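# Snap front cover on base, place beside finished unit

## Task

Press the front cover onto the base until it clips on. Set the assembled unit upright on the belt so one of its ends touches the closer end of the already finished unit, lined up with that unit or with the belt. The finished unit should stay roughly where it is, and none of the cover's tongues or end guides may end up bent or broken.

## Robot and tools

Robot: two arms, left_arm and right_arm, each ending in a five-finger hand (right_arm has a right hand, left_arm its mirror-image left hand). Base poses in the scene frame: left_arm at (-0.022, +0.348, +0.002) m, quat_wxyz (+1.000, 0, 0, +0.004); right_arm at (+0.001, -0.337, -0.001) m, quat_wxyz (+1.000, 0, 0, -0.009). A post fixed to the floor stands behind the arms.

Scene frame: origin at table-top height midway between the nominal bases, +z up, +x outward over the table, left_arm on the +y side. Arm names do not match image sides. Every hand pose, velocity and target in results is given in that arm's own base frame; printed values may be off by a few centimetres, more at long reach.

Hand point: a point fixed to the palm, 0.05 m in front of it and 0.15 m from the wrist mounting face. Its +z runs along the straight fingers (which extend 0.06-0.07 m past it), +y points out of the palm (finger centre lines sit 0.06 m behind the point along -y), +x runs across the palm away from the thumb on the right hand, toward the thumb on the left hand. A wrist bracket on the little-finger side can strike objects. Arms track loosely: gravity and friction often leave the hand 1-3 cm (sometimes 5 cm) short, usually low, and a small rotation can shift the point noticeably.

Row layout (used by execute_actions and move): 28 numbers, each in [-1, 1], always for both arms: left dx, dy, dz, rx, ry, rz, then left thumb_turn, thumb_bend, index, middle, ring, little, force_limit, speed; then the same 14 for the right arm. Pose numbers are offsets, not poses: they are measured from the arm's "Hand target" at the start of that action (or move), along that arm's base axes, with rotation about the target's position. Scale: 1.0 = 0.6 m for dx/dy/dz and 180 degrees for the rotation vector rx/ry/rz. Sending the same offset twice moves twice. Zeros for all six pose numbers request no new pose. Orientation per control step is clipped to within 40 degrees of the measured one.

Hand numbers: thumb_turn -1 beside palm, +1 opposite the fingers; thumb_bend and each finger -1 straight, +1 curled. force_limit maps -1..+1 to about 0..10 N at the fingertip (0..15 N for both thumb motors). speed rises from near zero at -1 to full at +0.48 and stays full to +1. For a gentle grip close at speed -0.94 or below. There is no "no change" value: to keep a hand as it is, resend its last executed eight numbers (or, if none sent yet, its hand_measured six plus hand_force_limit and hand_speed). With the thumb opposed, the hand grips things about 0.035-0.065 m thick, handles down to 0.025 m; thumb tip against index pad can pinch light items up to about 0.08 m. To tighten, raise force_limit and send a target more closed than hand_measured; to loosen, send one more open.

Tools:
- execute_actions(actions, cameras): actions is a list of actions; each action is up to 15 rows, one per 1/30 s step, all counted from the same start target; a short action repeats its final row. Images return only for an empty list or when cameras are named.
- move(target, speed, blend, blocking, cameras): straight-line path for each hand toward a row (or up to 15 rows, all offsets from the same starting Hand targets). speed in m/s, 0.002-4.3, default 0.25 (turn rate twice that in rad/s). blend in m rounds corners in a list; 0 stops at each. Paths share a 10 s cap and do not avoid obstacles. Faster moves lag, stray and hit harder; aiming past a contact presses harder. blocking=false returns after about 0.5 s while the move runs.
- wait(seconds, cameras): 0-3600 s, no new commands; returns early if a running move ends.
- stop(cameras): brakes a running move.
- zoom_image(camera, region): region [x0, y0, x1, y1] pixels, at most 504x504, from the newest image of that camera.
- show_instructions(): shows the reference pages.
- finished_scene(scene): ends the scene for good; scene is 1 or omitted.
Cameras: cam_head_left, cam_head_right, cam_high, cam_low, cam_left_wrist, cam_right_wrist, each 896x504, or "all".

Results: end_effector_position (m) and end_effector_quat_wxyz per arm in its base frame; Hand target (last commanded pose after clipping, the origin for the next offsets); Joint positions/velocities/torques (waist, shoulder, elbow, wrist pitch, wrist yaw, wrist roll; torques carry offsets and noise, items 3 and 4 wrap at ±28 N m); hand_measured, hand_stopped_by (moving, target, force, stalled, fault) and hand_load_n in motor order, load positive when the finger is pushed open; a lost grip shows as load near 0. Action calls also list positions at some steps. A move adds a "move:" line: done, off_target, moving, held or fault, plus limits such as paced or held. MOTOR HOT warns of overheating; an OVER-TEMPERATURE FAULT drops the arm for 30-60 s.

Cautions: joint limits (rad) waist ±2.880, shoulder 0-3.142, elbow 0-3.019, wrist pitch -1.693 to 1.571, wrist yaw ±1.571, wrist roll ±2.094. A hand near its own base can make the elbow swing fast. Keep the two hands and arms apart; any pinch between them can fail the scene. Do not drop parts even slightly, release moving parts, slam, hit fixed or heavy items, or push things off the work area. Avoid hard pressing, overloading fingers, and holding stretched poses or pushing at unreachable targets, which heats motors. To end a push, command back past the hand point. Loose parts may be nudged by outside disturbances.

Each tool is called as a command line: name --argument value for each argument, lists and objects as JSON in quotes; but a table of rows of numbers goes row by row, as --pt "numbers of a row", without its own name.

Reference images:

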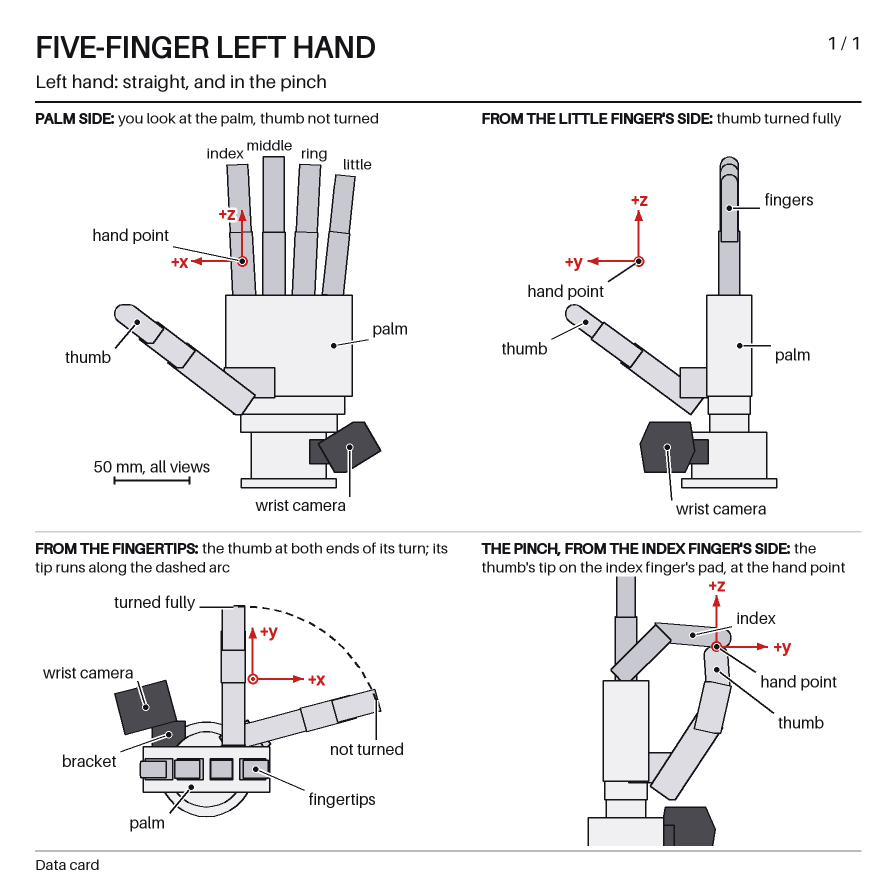

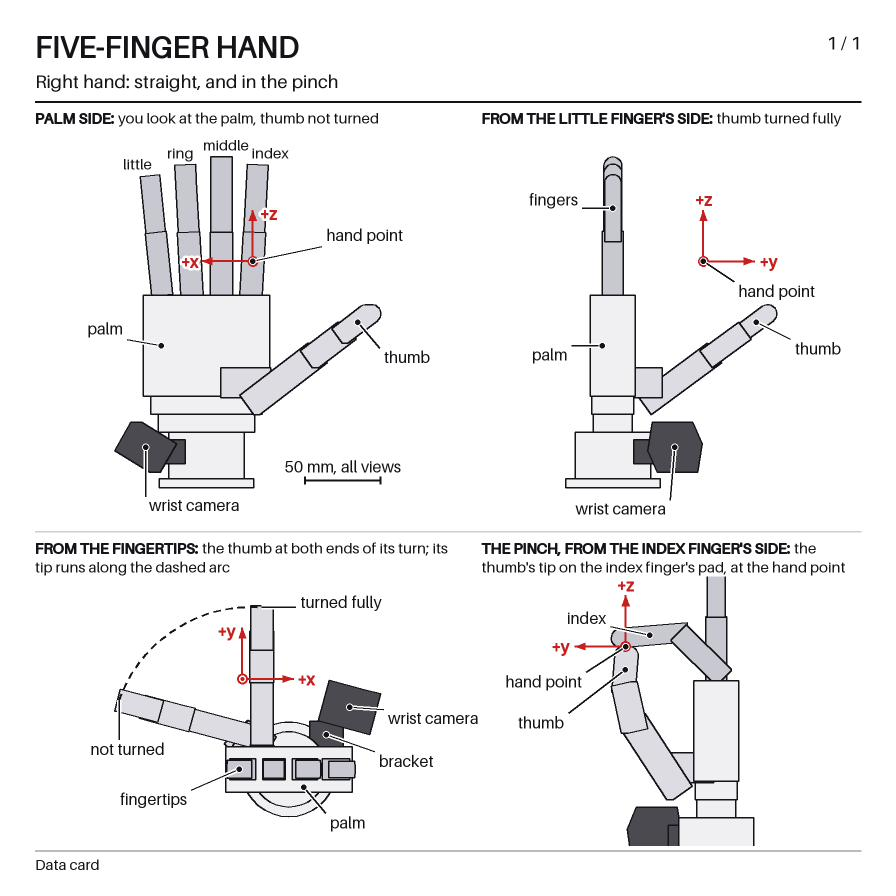

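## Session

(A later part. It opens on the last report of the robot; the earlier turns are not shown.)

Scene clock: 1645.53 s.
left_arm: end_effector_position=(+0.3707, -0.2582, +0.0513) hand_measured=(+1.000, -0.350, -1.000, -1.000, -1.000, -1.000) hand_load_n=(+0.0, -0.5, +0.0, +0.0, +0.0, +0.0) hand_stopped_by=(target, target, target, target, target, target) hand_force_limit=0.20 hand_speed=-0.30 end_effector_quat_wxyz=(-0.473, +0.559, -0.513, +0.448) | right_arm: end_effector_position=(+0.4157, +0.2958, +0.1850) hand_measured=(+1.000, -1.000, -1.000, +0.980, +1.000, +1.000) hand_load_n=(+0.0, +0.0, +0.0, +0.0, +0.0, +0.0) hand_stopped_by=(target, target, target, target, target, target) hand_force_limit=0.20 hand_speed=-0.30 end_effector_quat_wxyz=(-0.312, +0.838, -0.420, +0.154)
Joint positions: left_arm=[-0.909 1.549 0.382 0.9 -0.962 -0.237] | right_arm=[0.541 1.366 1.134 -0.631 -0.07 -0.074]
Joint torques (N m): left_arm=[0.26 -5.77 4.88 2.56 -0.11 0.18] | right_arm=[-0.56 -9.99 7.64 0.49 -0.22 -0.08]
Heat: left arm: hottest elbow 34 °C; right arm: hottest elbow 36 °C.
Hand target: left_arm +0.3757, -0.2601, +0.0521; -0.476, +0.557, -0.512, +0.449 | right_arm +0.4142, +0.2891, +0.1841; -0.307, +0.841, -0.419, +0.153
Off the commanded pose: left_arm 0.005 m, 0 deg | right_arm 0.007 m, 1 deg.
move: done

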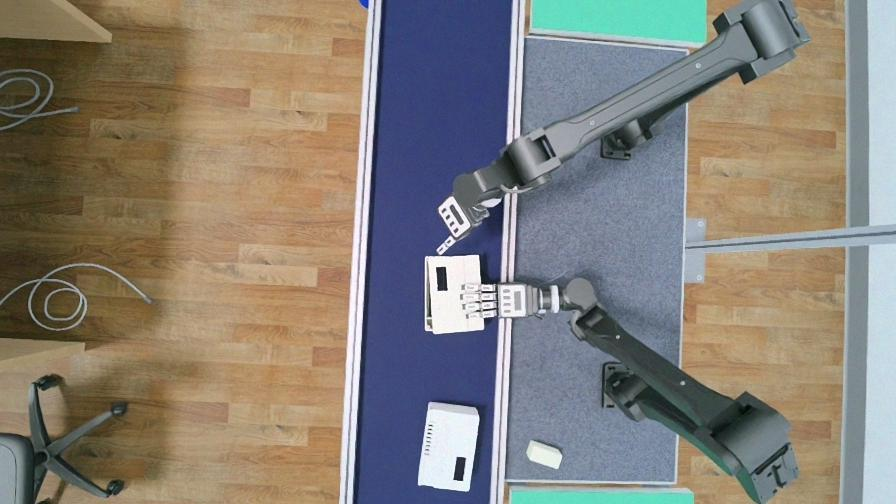

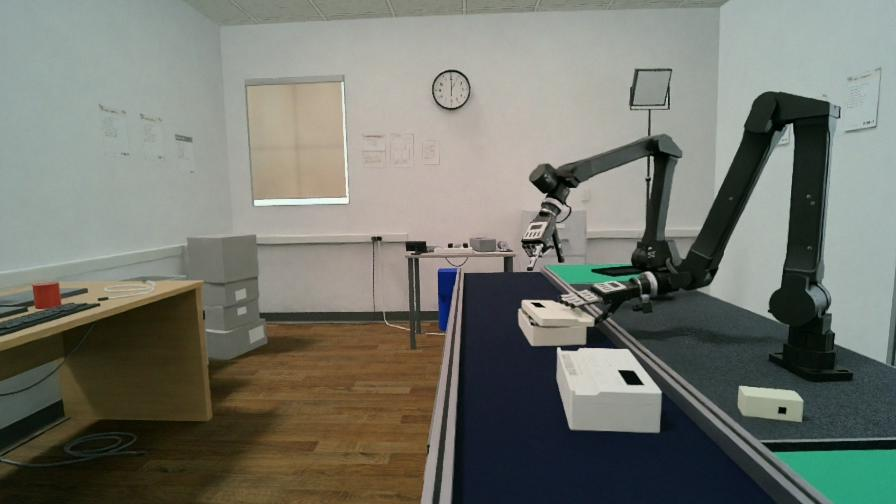

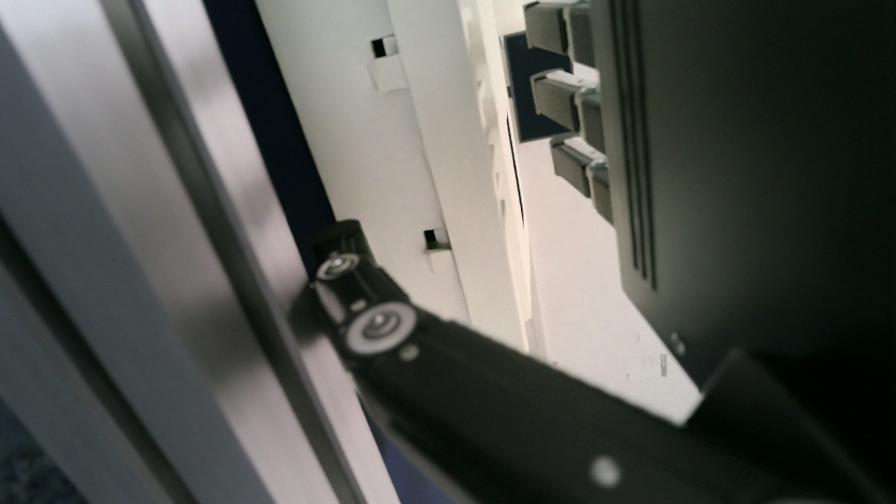

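move --pt "0.072 -0.012 0.0 0 0 0 1 -0.35 -1 -1 -1 -1 0.2 -0.3 0 0 0 0 0 0 1 -1 -1 0.98 1 1 0.2 -0.3" --speed 0.05 --cameras '["cam_high","cam_low","cam_left_wrist"]'

zoom_image --camera "cam_low" --region '[515, 265, 605, 350]'

zoom_image --camera "cam_high" --region '[415, 245, 500, 345]'

Scene clock: 1649.37 s.
left_arm: end_effector_position=(+0.4079, -0.2608, +0.0439) hand_measured=(+1.000, -0.350, -1.000, -1.000, -1.000, -1.000) hand_load_n=(+0.0, +0.0, -0.5, +0.0, +0.0, +0.0) hand_stopped_by=(target, target, target, target, target, target) hand_force_limit=0.20 hand_speed=-0.30 end_effector_quat_wxyz=(-0.473, +0.559, -0.520, +0.441) | right_arm: end_effector_position=(+0.4157, +0.2958, +0.1850) hand_measured=(+1.000, -1.000, -1.000, +0.980, +1.000, +1.000) hand_load_n=(+0.0, +0.0, +0.0, +0.0, +0.0, +0.0) hand_stopped_by=(target, target, target, target, target, target) hand_force_limit=0.20 hand_speed=-0.30 end_effector_quat_wxyz=(-0.312, +0.838, -0.420, +0.154)
Joint positions: left_arm=[-0.823 1.621 0.455 0.906 -0.878 -0.203] | right_arm=[0.541 1.366 1.134 -0.631 -0.07 -0.074]
Joint torques (N m): left_arm=[-0.03 -7.12 6.15 2.55 -0.1 0.15] | right_arm=[-0.56 -10.05 7.64 0.47 -0.22 -0.08]
Heat: left arm: hottest elbow 34 °C; right arm: hottest elbow 36 °C.
Hand target: left_arm +0.4189, -0.2674, +0.0521; -0.476, +0.556, -0.512, +0.449 | right_arm +0.4142, +0.2891, +0.1841; -0.307, +0.841, -0.419, +0.153
Off the commanded pose: left_arm 0.015 m, 1 deg | right_arm 0.007 m, 1 deg.
move: off_target (left_arm)

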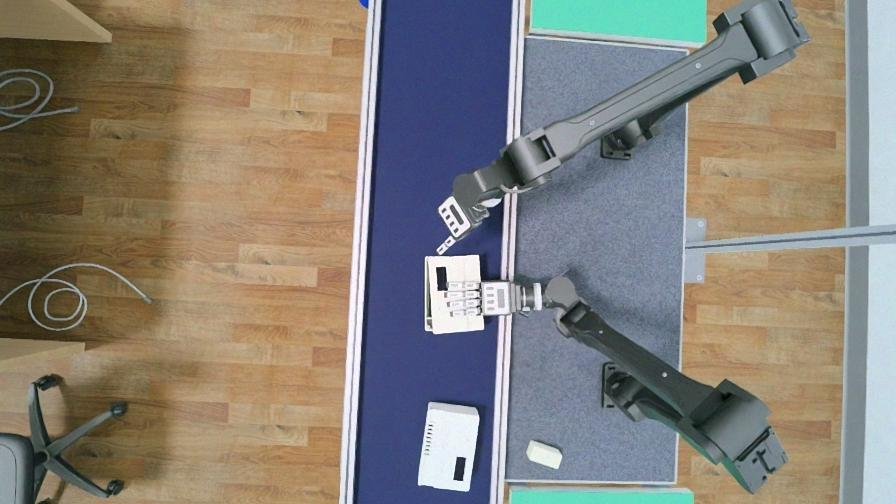

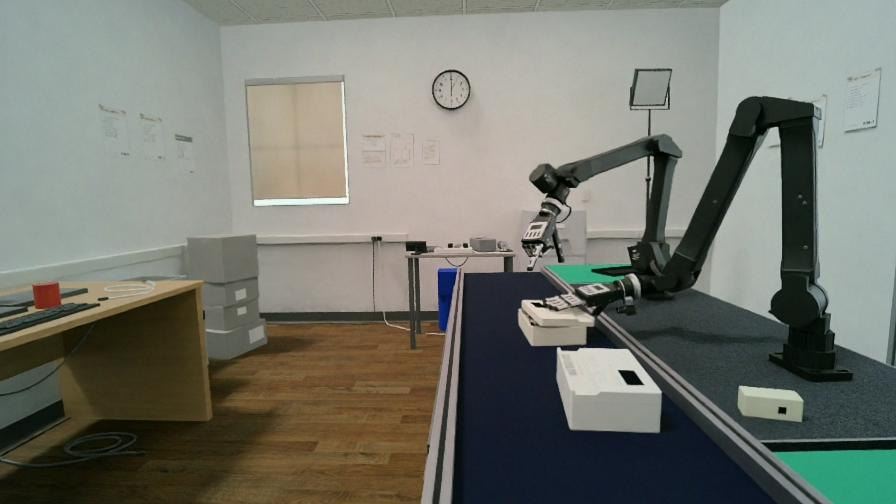

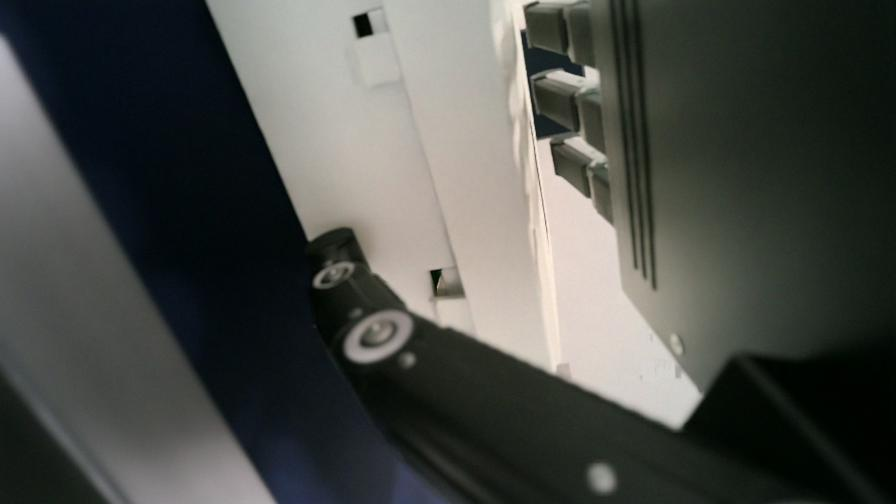

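Scaled by 5.600 from the camera's image (finer frame: 1280x720).

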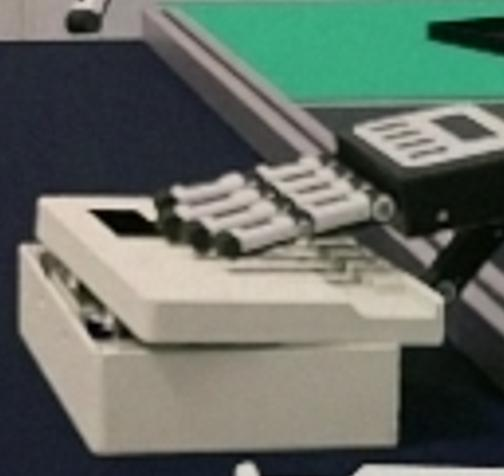

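Scaled by 5.040 from the camera's image (finer frame: 1280x720).

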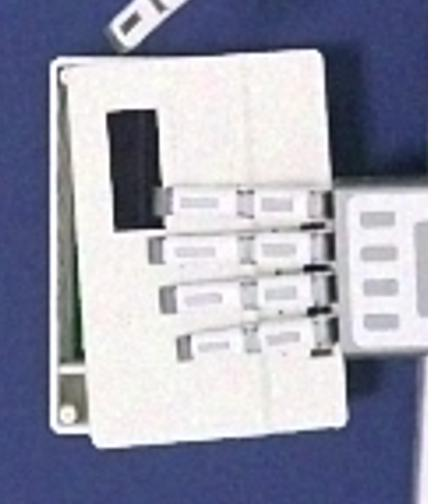

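move --pt "0.0 0.0 0.1 0 0 0 1 -0.35 -1 -1 -1 -1 0.2 -0.3 0 0 0 0 0 0 1 -1 -1 0.98 1 1 0.2 -0.3" --speed 0.03 --cameras '["cam_high","cam_low","cam_left_wrist"]'

zoom_image --camera "cam_low" --region '[515, 265, 605, 350]'

zoom_image --camera "cam_high" --region '[415, 245, 500, 345]'

Scene clock: 1655.33 s.
left_arm: end_effector_position=(+0.4073, -0.2601, +0.0946) hand_measured=(+1.000, -0.350, -1.000, -1.000, -1.000, -1.000) hand_load_n=(+0.0, +0.0, -0.5, -0.5, +0.0, +0.0) hand_stopped_by=(target, target, target, target, target, target) hand_force_limit=0.20 hand_speed=-0.30 end_effector_quat_wxyz=(-0.473, +0.558, -0.521, +0.440) | right_arm: end_effector_position=(+0.4157, +0.2958, +0.1850) hand_measured=(+1.000, -1.000, -1.000, +0.980, +1.000, +1.000) hand_load_n=(+0.0, +0.0, +0.0, +0.0, +0.0, +0.0) hand_stopped_by=(target, target, target, target, target, target) hand_force_limit=0.20 hand_speed=-0.30 end_effector_quat_wxyz=(-0.312, +0.838, -0.420, +0.154)
Joint positions: left_arm=[-0.823 1.428 0.481 0.687 -0.877 -0.2] | right_arm=[0.541 1.366 1.134 -0.631 -0.07 -0.074]
Joint torques (N m): left_arm=[0.38 -7.41 7.91 1.5 -0.12 0.19] | right_arm=[-0.56 -10.05 7.64 0.49 -0.22 -0.08]
Heat: left arm: hottest elbow 34 °C; right arm: hottest elbow 36 °C.
Hand target: left_arm +0.4189, -0.2674, +0.1120; -0.476, +0.556, -0.512, +0.449 | right_arm +0.4142, +0.2891, +0.1841; -0.307, +0.841, -0.419, +0.153
Off the commanded pose: left_arm 0.022 m, 1 deg | right_arm 0.007 m, 1 deg.
move: off_target (left_arm)

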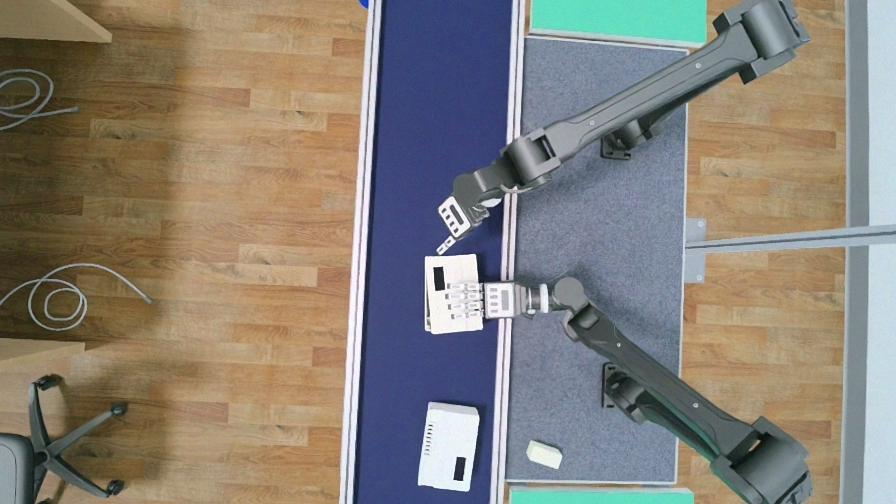

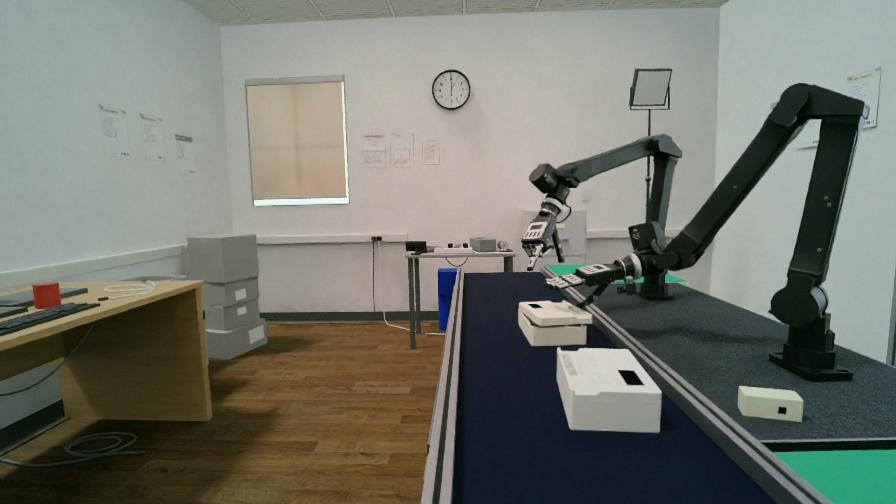

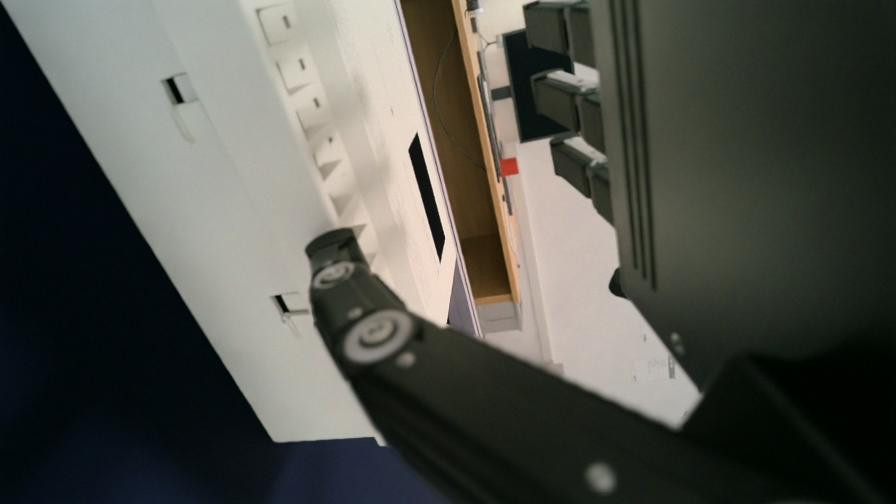

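Scaled by 5.600 from the camera's image (finer frame: 1280x720).

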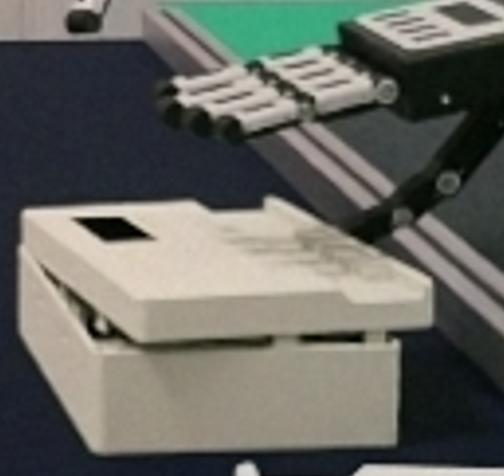

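Scaled by 5.040 from the camera's image (finer frame: 1280x720).

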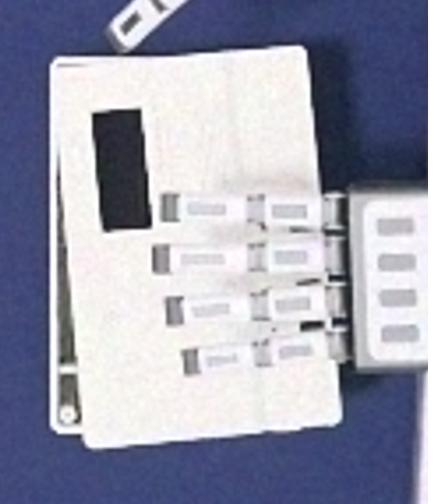

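move --pt "-0.06 -0.01 0.0 0 0 0 1 -0.35 -1 -1 -1 -1 0.2 -0.3 0 0 0 0 0 0 1 -1 -1 0.98 1 1 0.2 -0.3" --pt "-0.06 0.13 -0.02 0 0 0 1 -0.35 -1 -1 -1 -1 0.2 -0.3 0 0 0 0 0 0 1 -1 -1 0.98 1 1 0.2 -0.3" --pt "-0.06 0.13 -0.05 0 0 0 1 -0.35 -1 -1 -1 -1 0.2 -0.3 0 0 0 0 0 0 1 -1 -1 0.98 1 1 0.2 -0.3" --speed 0.08 --cameras '["cam_high","cam_low","cam_left_wrist"]'

zoom_image --camera "cam_low" --region '[515, 265, 605, 350]'

zoom_image --camera "cam_high" --region '[415, 245, 500, 345]'

Scene clock: 1666.20 s.
left_arm: end_effector_position=(+0.3806, -0.1908, +0.0793) hand_measured=(+1.000, -0.350, -1.000, -1.000, -1.000, -1.000) hand_load_n=(+0.0, +0.0, +0.0, +0.0, +0.0, +0.0) hand_stopped_by=(target, target, target, target, target, target) hand_force_limit=0.20 hand_speed=-0.30 end_effector_quat_wxyz=(-0.472, +0.560, -0.515, +0.446) | right_arm: end_effector_position=(+0.4157, +0.2958, +0.1850) hand_measured=(+1.000, -1.000, -1.000, +0.980, +1.000, +1.000) hand_load_n=(+0.0, +0.0, +0.0, +0.0, +0.0, +0.0) hand_stopped_by=(target, target, target, target, target, target) hand_force_limit=0.20 hand_speed=-0.30 end_effector_quat_wxyz=(-0.312, +0.838, -0.420, +0.154)
Joint positions: left_arm=[-0.717 1.324 0.284 0.819 -0.775 -0.17] | right_arm=[0.541 1.366 1.134 -0.631 -0.07 -0.074]
Joint torques (N m): left_arm=[0.09 -4.37 4.74 2.78 -0.07 0.18] | right_arm=[-0.62 -10.05 7.64 0.49 -0.22 -0.08]
Heat: left arm: hottest elbow 34 °C; right arm: hottest elbow 36 °C.
Hand target: left_arm +0.3828, -0.1894, +0.0820; -0.476, +0.556, -0.512, +0.449 | right_arm +0.4142, +0.2891, +0.1841; -0.307, +0.841, -0.419, +0.153
Off the commanded pose: left_arm 0.004 m, 1 deg | right_arm 0.007 m, 1 deg.
move: done

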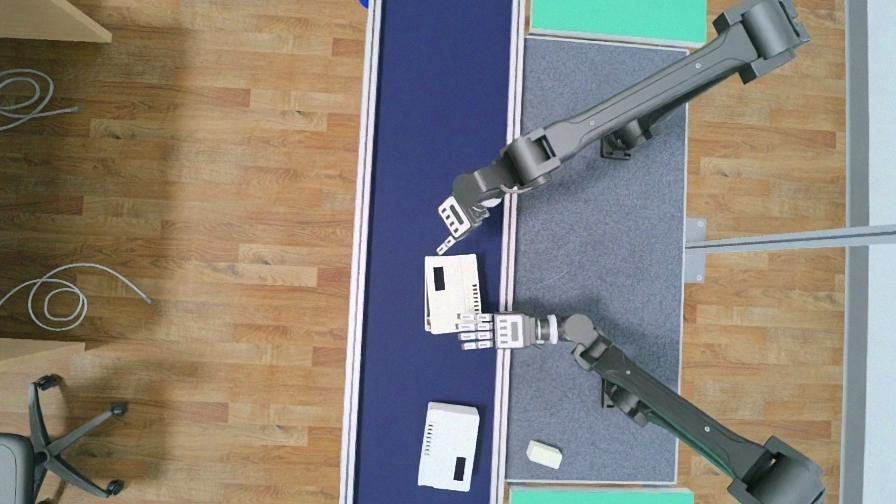

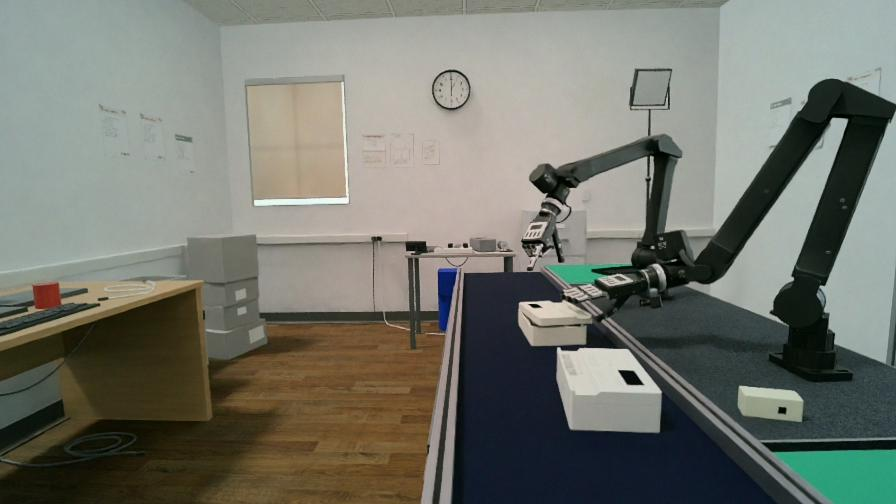

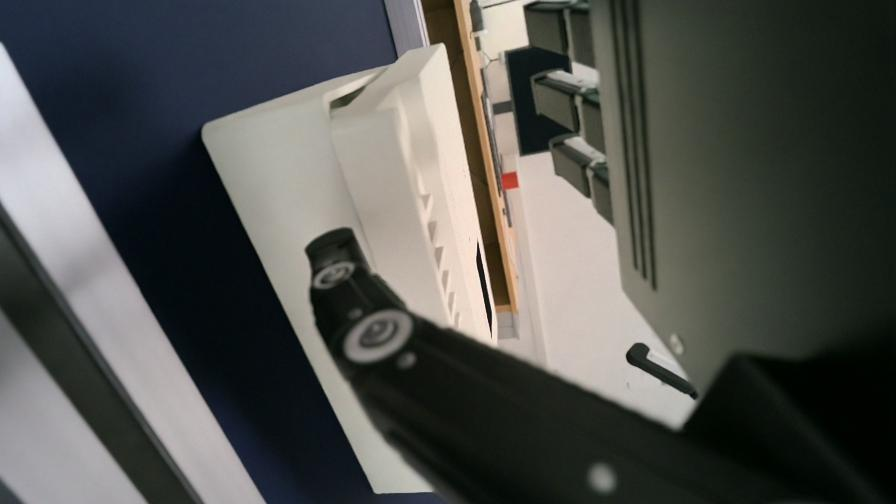

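Scaled by 5.600 from the camera's image (finer frame: 1280x720).

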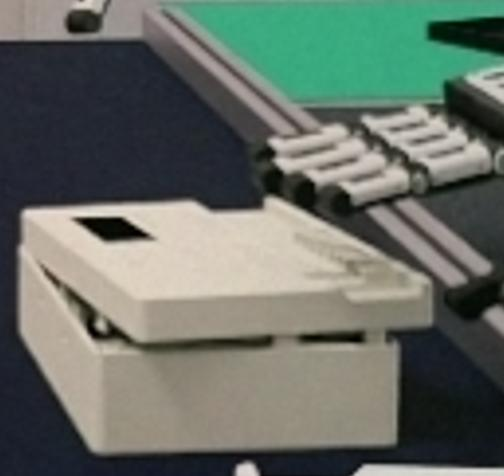

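Scaled by 5.040 from the camera's image (finer frame: 1280x720).

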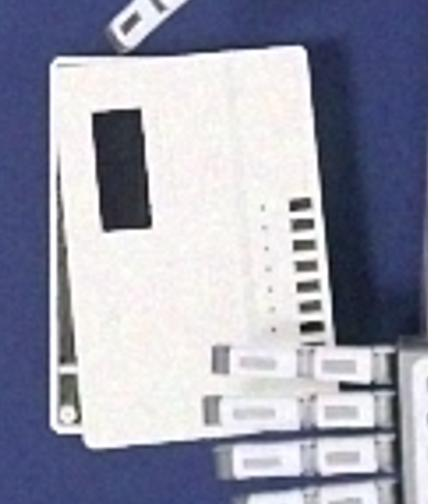

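move --pt "0.045 -0.008 -0.008 0 0 0 1 -0.35 -1 -1 -1 -1 0.2 -0.3 0 0 0 0 0 0 1 -1 -1 0.98 1 1 0.2 -0.3" --speed 0.04 --cameras '["cam_high","cam_low","cam_left_wrist"]'

zoom_image --camera "cam_low" --region '[515, 265, 605, 350]'

zoom_image --camera "cam_high" --region '[415, 245, 500, 345]'

Scene clock: 1671.23 s.
left_arm: end_effector_position=(+0.3961, -0.1882, +0.0645) hand_measured=(+1.000, -0.350, -1.000, -1.000, -1.000, -1.000) hand_load_n=(+0.0, +0.0, +0.0, +0.0, +0.0, +0.0) hand_stopped_by=(target, target, target, target, target, target) hand_force_limit=0.20 hand_speed=-0.30 end_effector_quat_wxyz=(-0.470, +0.560, -0.523, +0.437) | right_arm: end_effector_position=(+0.4157, +0.2958, +0.1850) hand_measured=(+1.000, -1.000, -1.000, +0.980, +1.000, +1.000) hand_load_n=(+0.0, +0.0, +0.0, +0.0, +0.0, +0.0) hand_stopped_by=(target, target, target, target, target, target) hand_force_limit=0.20 hand_speed=-0.30 end_effector_quat_wxyz=(-0.312, +0.838, -0.420, +0.154)
Joint positions: left_arm=[-0.671 1.407 0.31 0.86 -0.728 -0.157] | right_arm=[0.541 1.366 1.134 -0.631 -0.07 -0.074]
Joint torques (N m): left_arm=[0.26 -4.6 6.58 2.91 -0.07 0.18] | right_arm=[-0.62 -10.05 7.64 0.49 -0.22 -0.08]
Heat: left arm: hottest elbow 34 °C; right arm: hottest elbow 36 °C.
Hand target: left_arm +0.4098, -0.1942, +0.0772; -0.476, +0.557, -0.512, +0.449 | right_arm +0.4142, +0.2891, +0.1841; -0.307, +0.841, -0.419, +0.153
Off the commanded pose: left_arm 0.020 m, 2 deg | right_arm 0.007 m, 1 deg.
move: off_target (left_arm)

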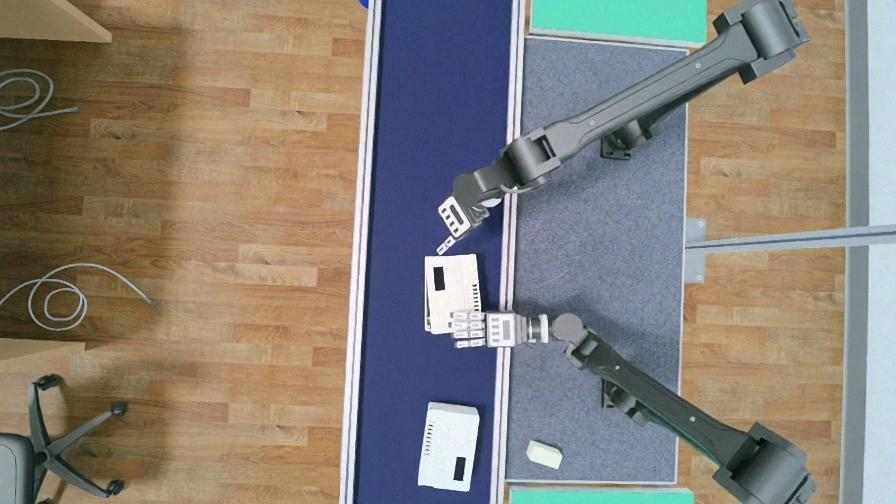

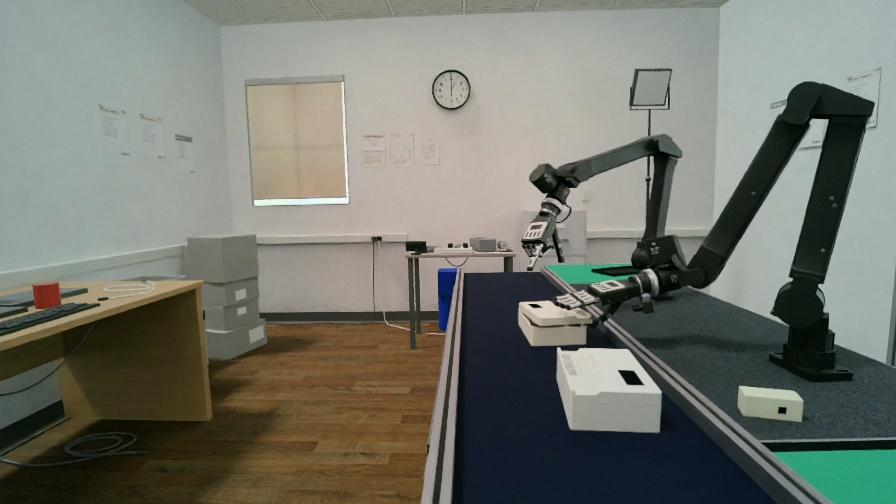

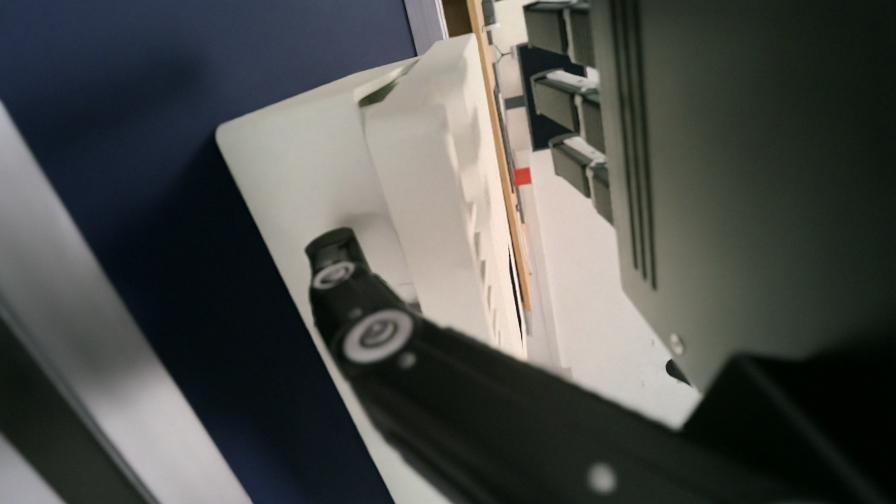

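Scaled by 5.600 from the camera's image (finer frame: 1280x720).

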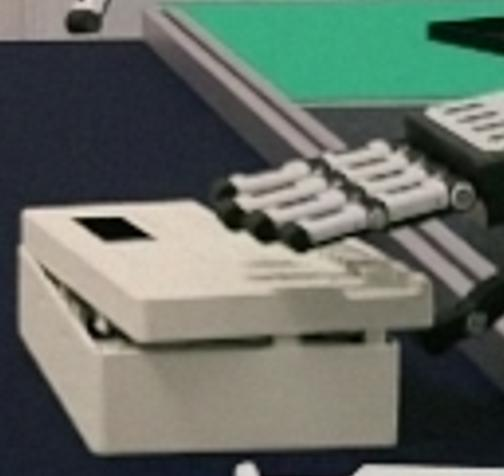

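Scaled by 5.040 from the camera's image (finer frame: 1280x720).

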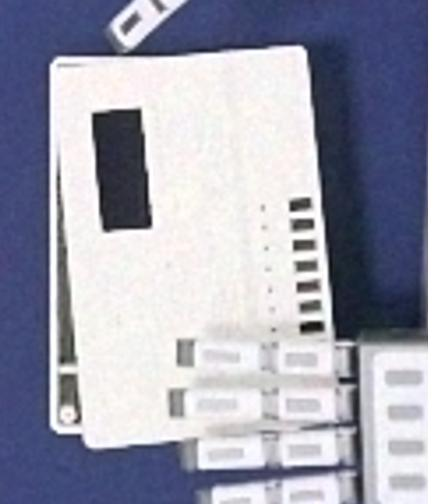

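move --pt "0.005 0.0 0.02 0 0 0 1 -0.35 -1 -1 -1 -1 0.2 -0.3 0 0 0 0 0 0 1 -1 -1 0.98 1 1 0.2 -0.3" --pt "0.03 -0.008 0.025 0 0 0 1 -0.35 -1 -1 -1 -1 0.2 -0.3 0 0 0 0 0 0 1 -1 -1 0.98 1 1 0.2 -0.3" --speed 0.04 --cameras '["cam_high","cam_low","cam_left_wrist"]'

zoom_image --camera "cam_low" --region '[515, 265, 605, 350]'

zoom_image --camera "cam_high" --region '[415, 245, 500, 345]'

Scene clock: 1676.33 s.
left_arm: end_effector_position=(+0.4133, -0.1928, +0.0823) hand_measured=(+1.000, -0.350, -1.000, -1.000, -1.000, -1.000) hand_load_n=(-0.5, +0.5, +0.0, +0.0, +0.0, +0.0) hand_stopped_by=(target, target, target, target, target, target) hand_force_limit=0.20 hand_speed=-0.30 end_effector_quat_wxyz=(-0.472, +0.559, -0.516, +0.445) | right_arm: end_effector_position=(+0.4157, +0.2958, +0.1850) hand_measured=(+1.000, -1.000, -1.000, +0.980, +1.000, +1.000) hand_load_n=(+0.0, +0.0, +0.0, +0.0, +0.0, +0.0) hand_stopped_by=(target, target, target, target, target, target) hand_force_limit=0.20 hand_speed=-0.30 end_effector_quat_wxyz=(-0.312, +0.838, -0.420, +0.154)
Joint positions: left_arm=[-0.648 1.386 0.355 0.822 -0.706 -0.146] | right_arm=[0.541 1.366 1.134 -0.631 -0.07 -0.074]
Joint torques (N m): left_arm=[0.21 -5.13 7.73 1.65 0.02 0.1] | right_arm=[-0.62 -9.99 7.62 0.49 -0.22 -0.08]
Heat: left arm: hottest elbow 34 °C; right arm: hottest elbow 36 °C.
Hand target: left_arm +0.4278, -0.1990, +0.0923; -0.476, +0.556, -0.512, +0.449 | right_arm +0.4142, +0.2891, +0.1841; -0.307, +0.841, -0.419, +0.153
Off the commanded pose: left_arm 0.019 m, 1 deg | right_arm 0.007 m, 1 deg.
move: off_target (left_arm)

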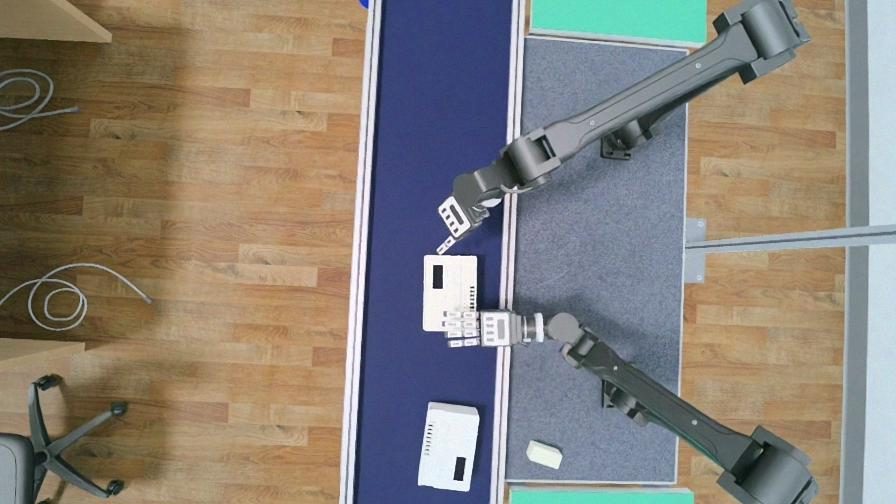

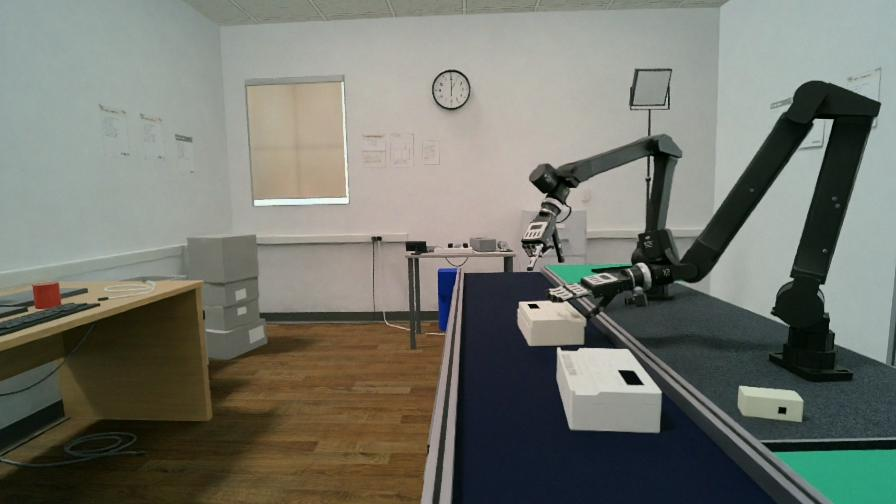

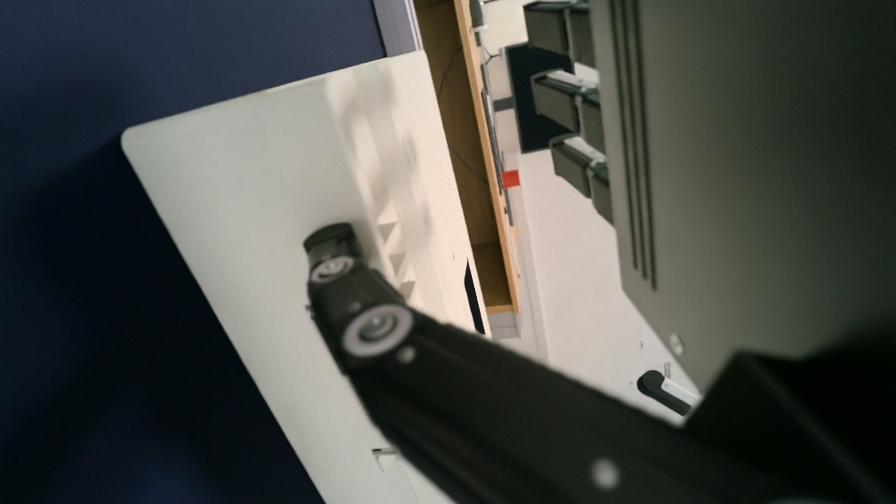

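Scaled by 5.600 from the camera's image (finer frame: 1280x720).

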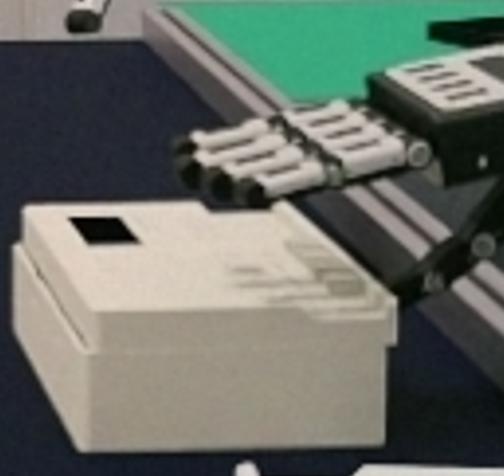

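Scaled by 5.040 from the camera's image (finer frame: 1280x720).

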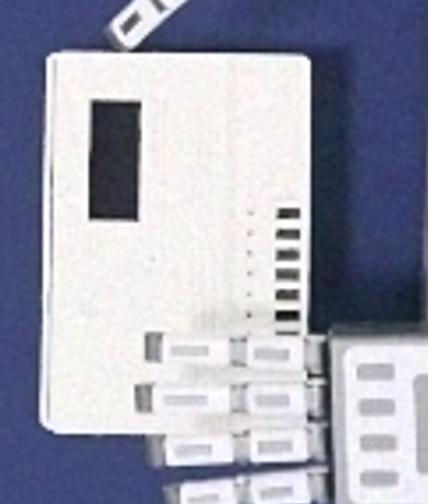

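zoom_image --camera "cam_left_wrist" --region '[100, 40, 500, 504]'

zoom_image --camera "cam_low" --region '[512, 295, 560, 350]'

zoom_image --camera "cam_low" --region '[550, 300, 598, 355]'

Scaled by 1.086 from the camera's image (finer frame: 1280x720).

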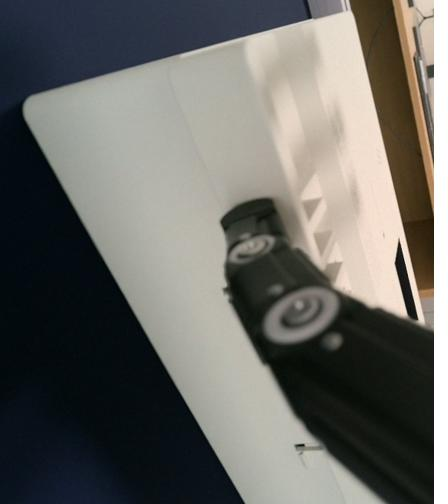

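Scaled by 9.164 from the camera's image (finer frame: 1280x720).

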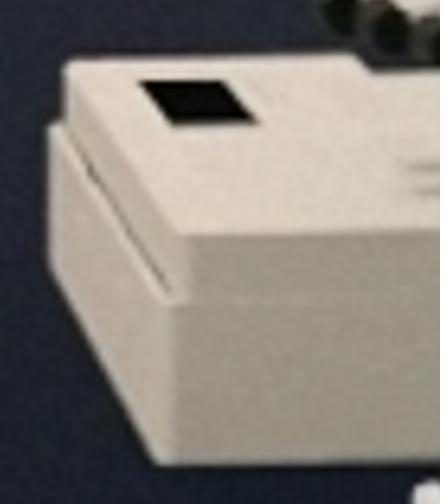

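Scaled by 9.164 from the camera's image (finer frame: 1280x720).

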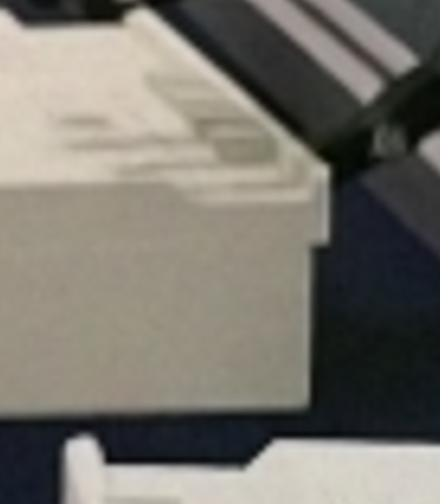

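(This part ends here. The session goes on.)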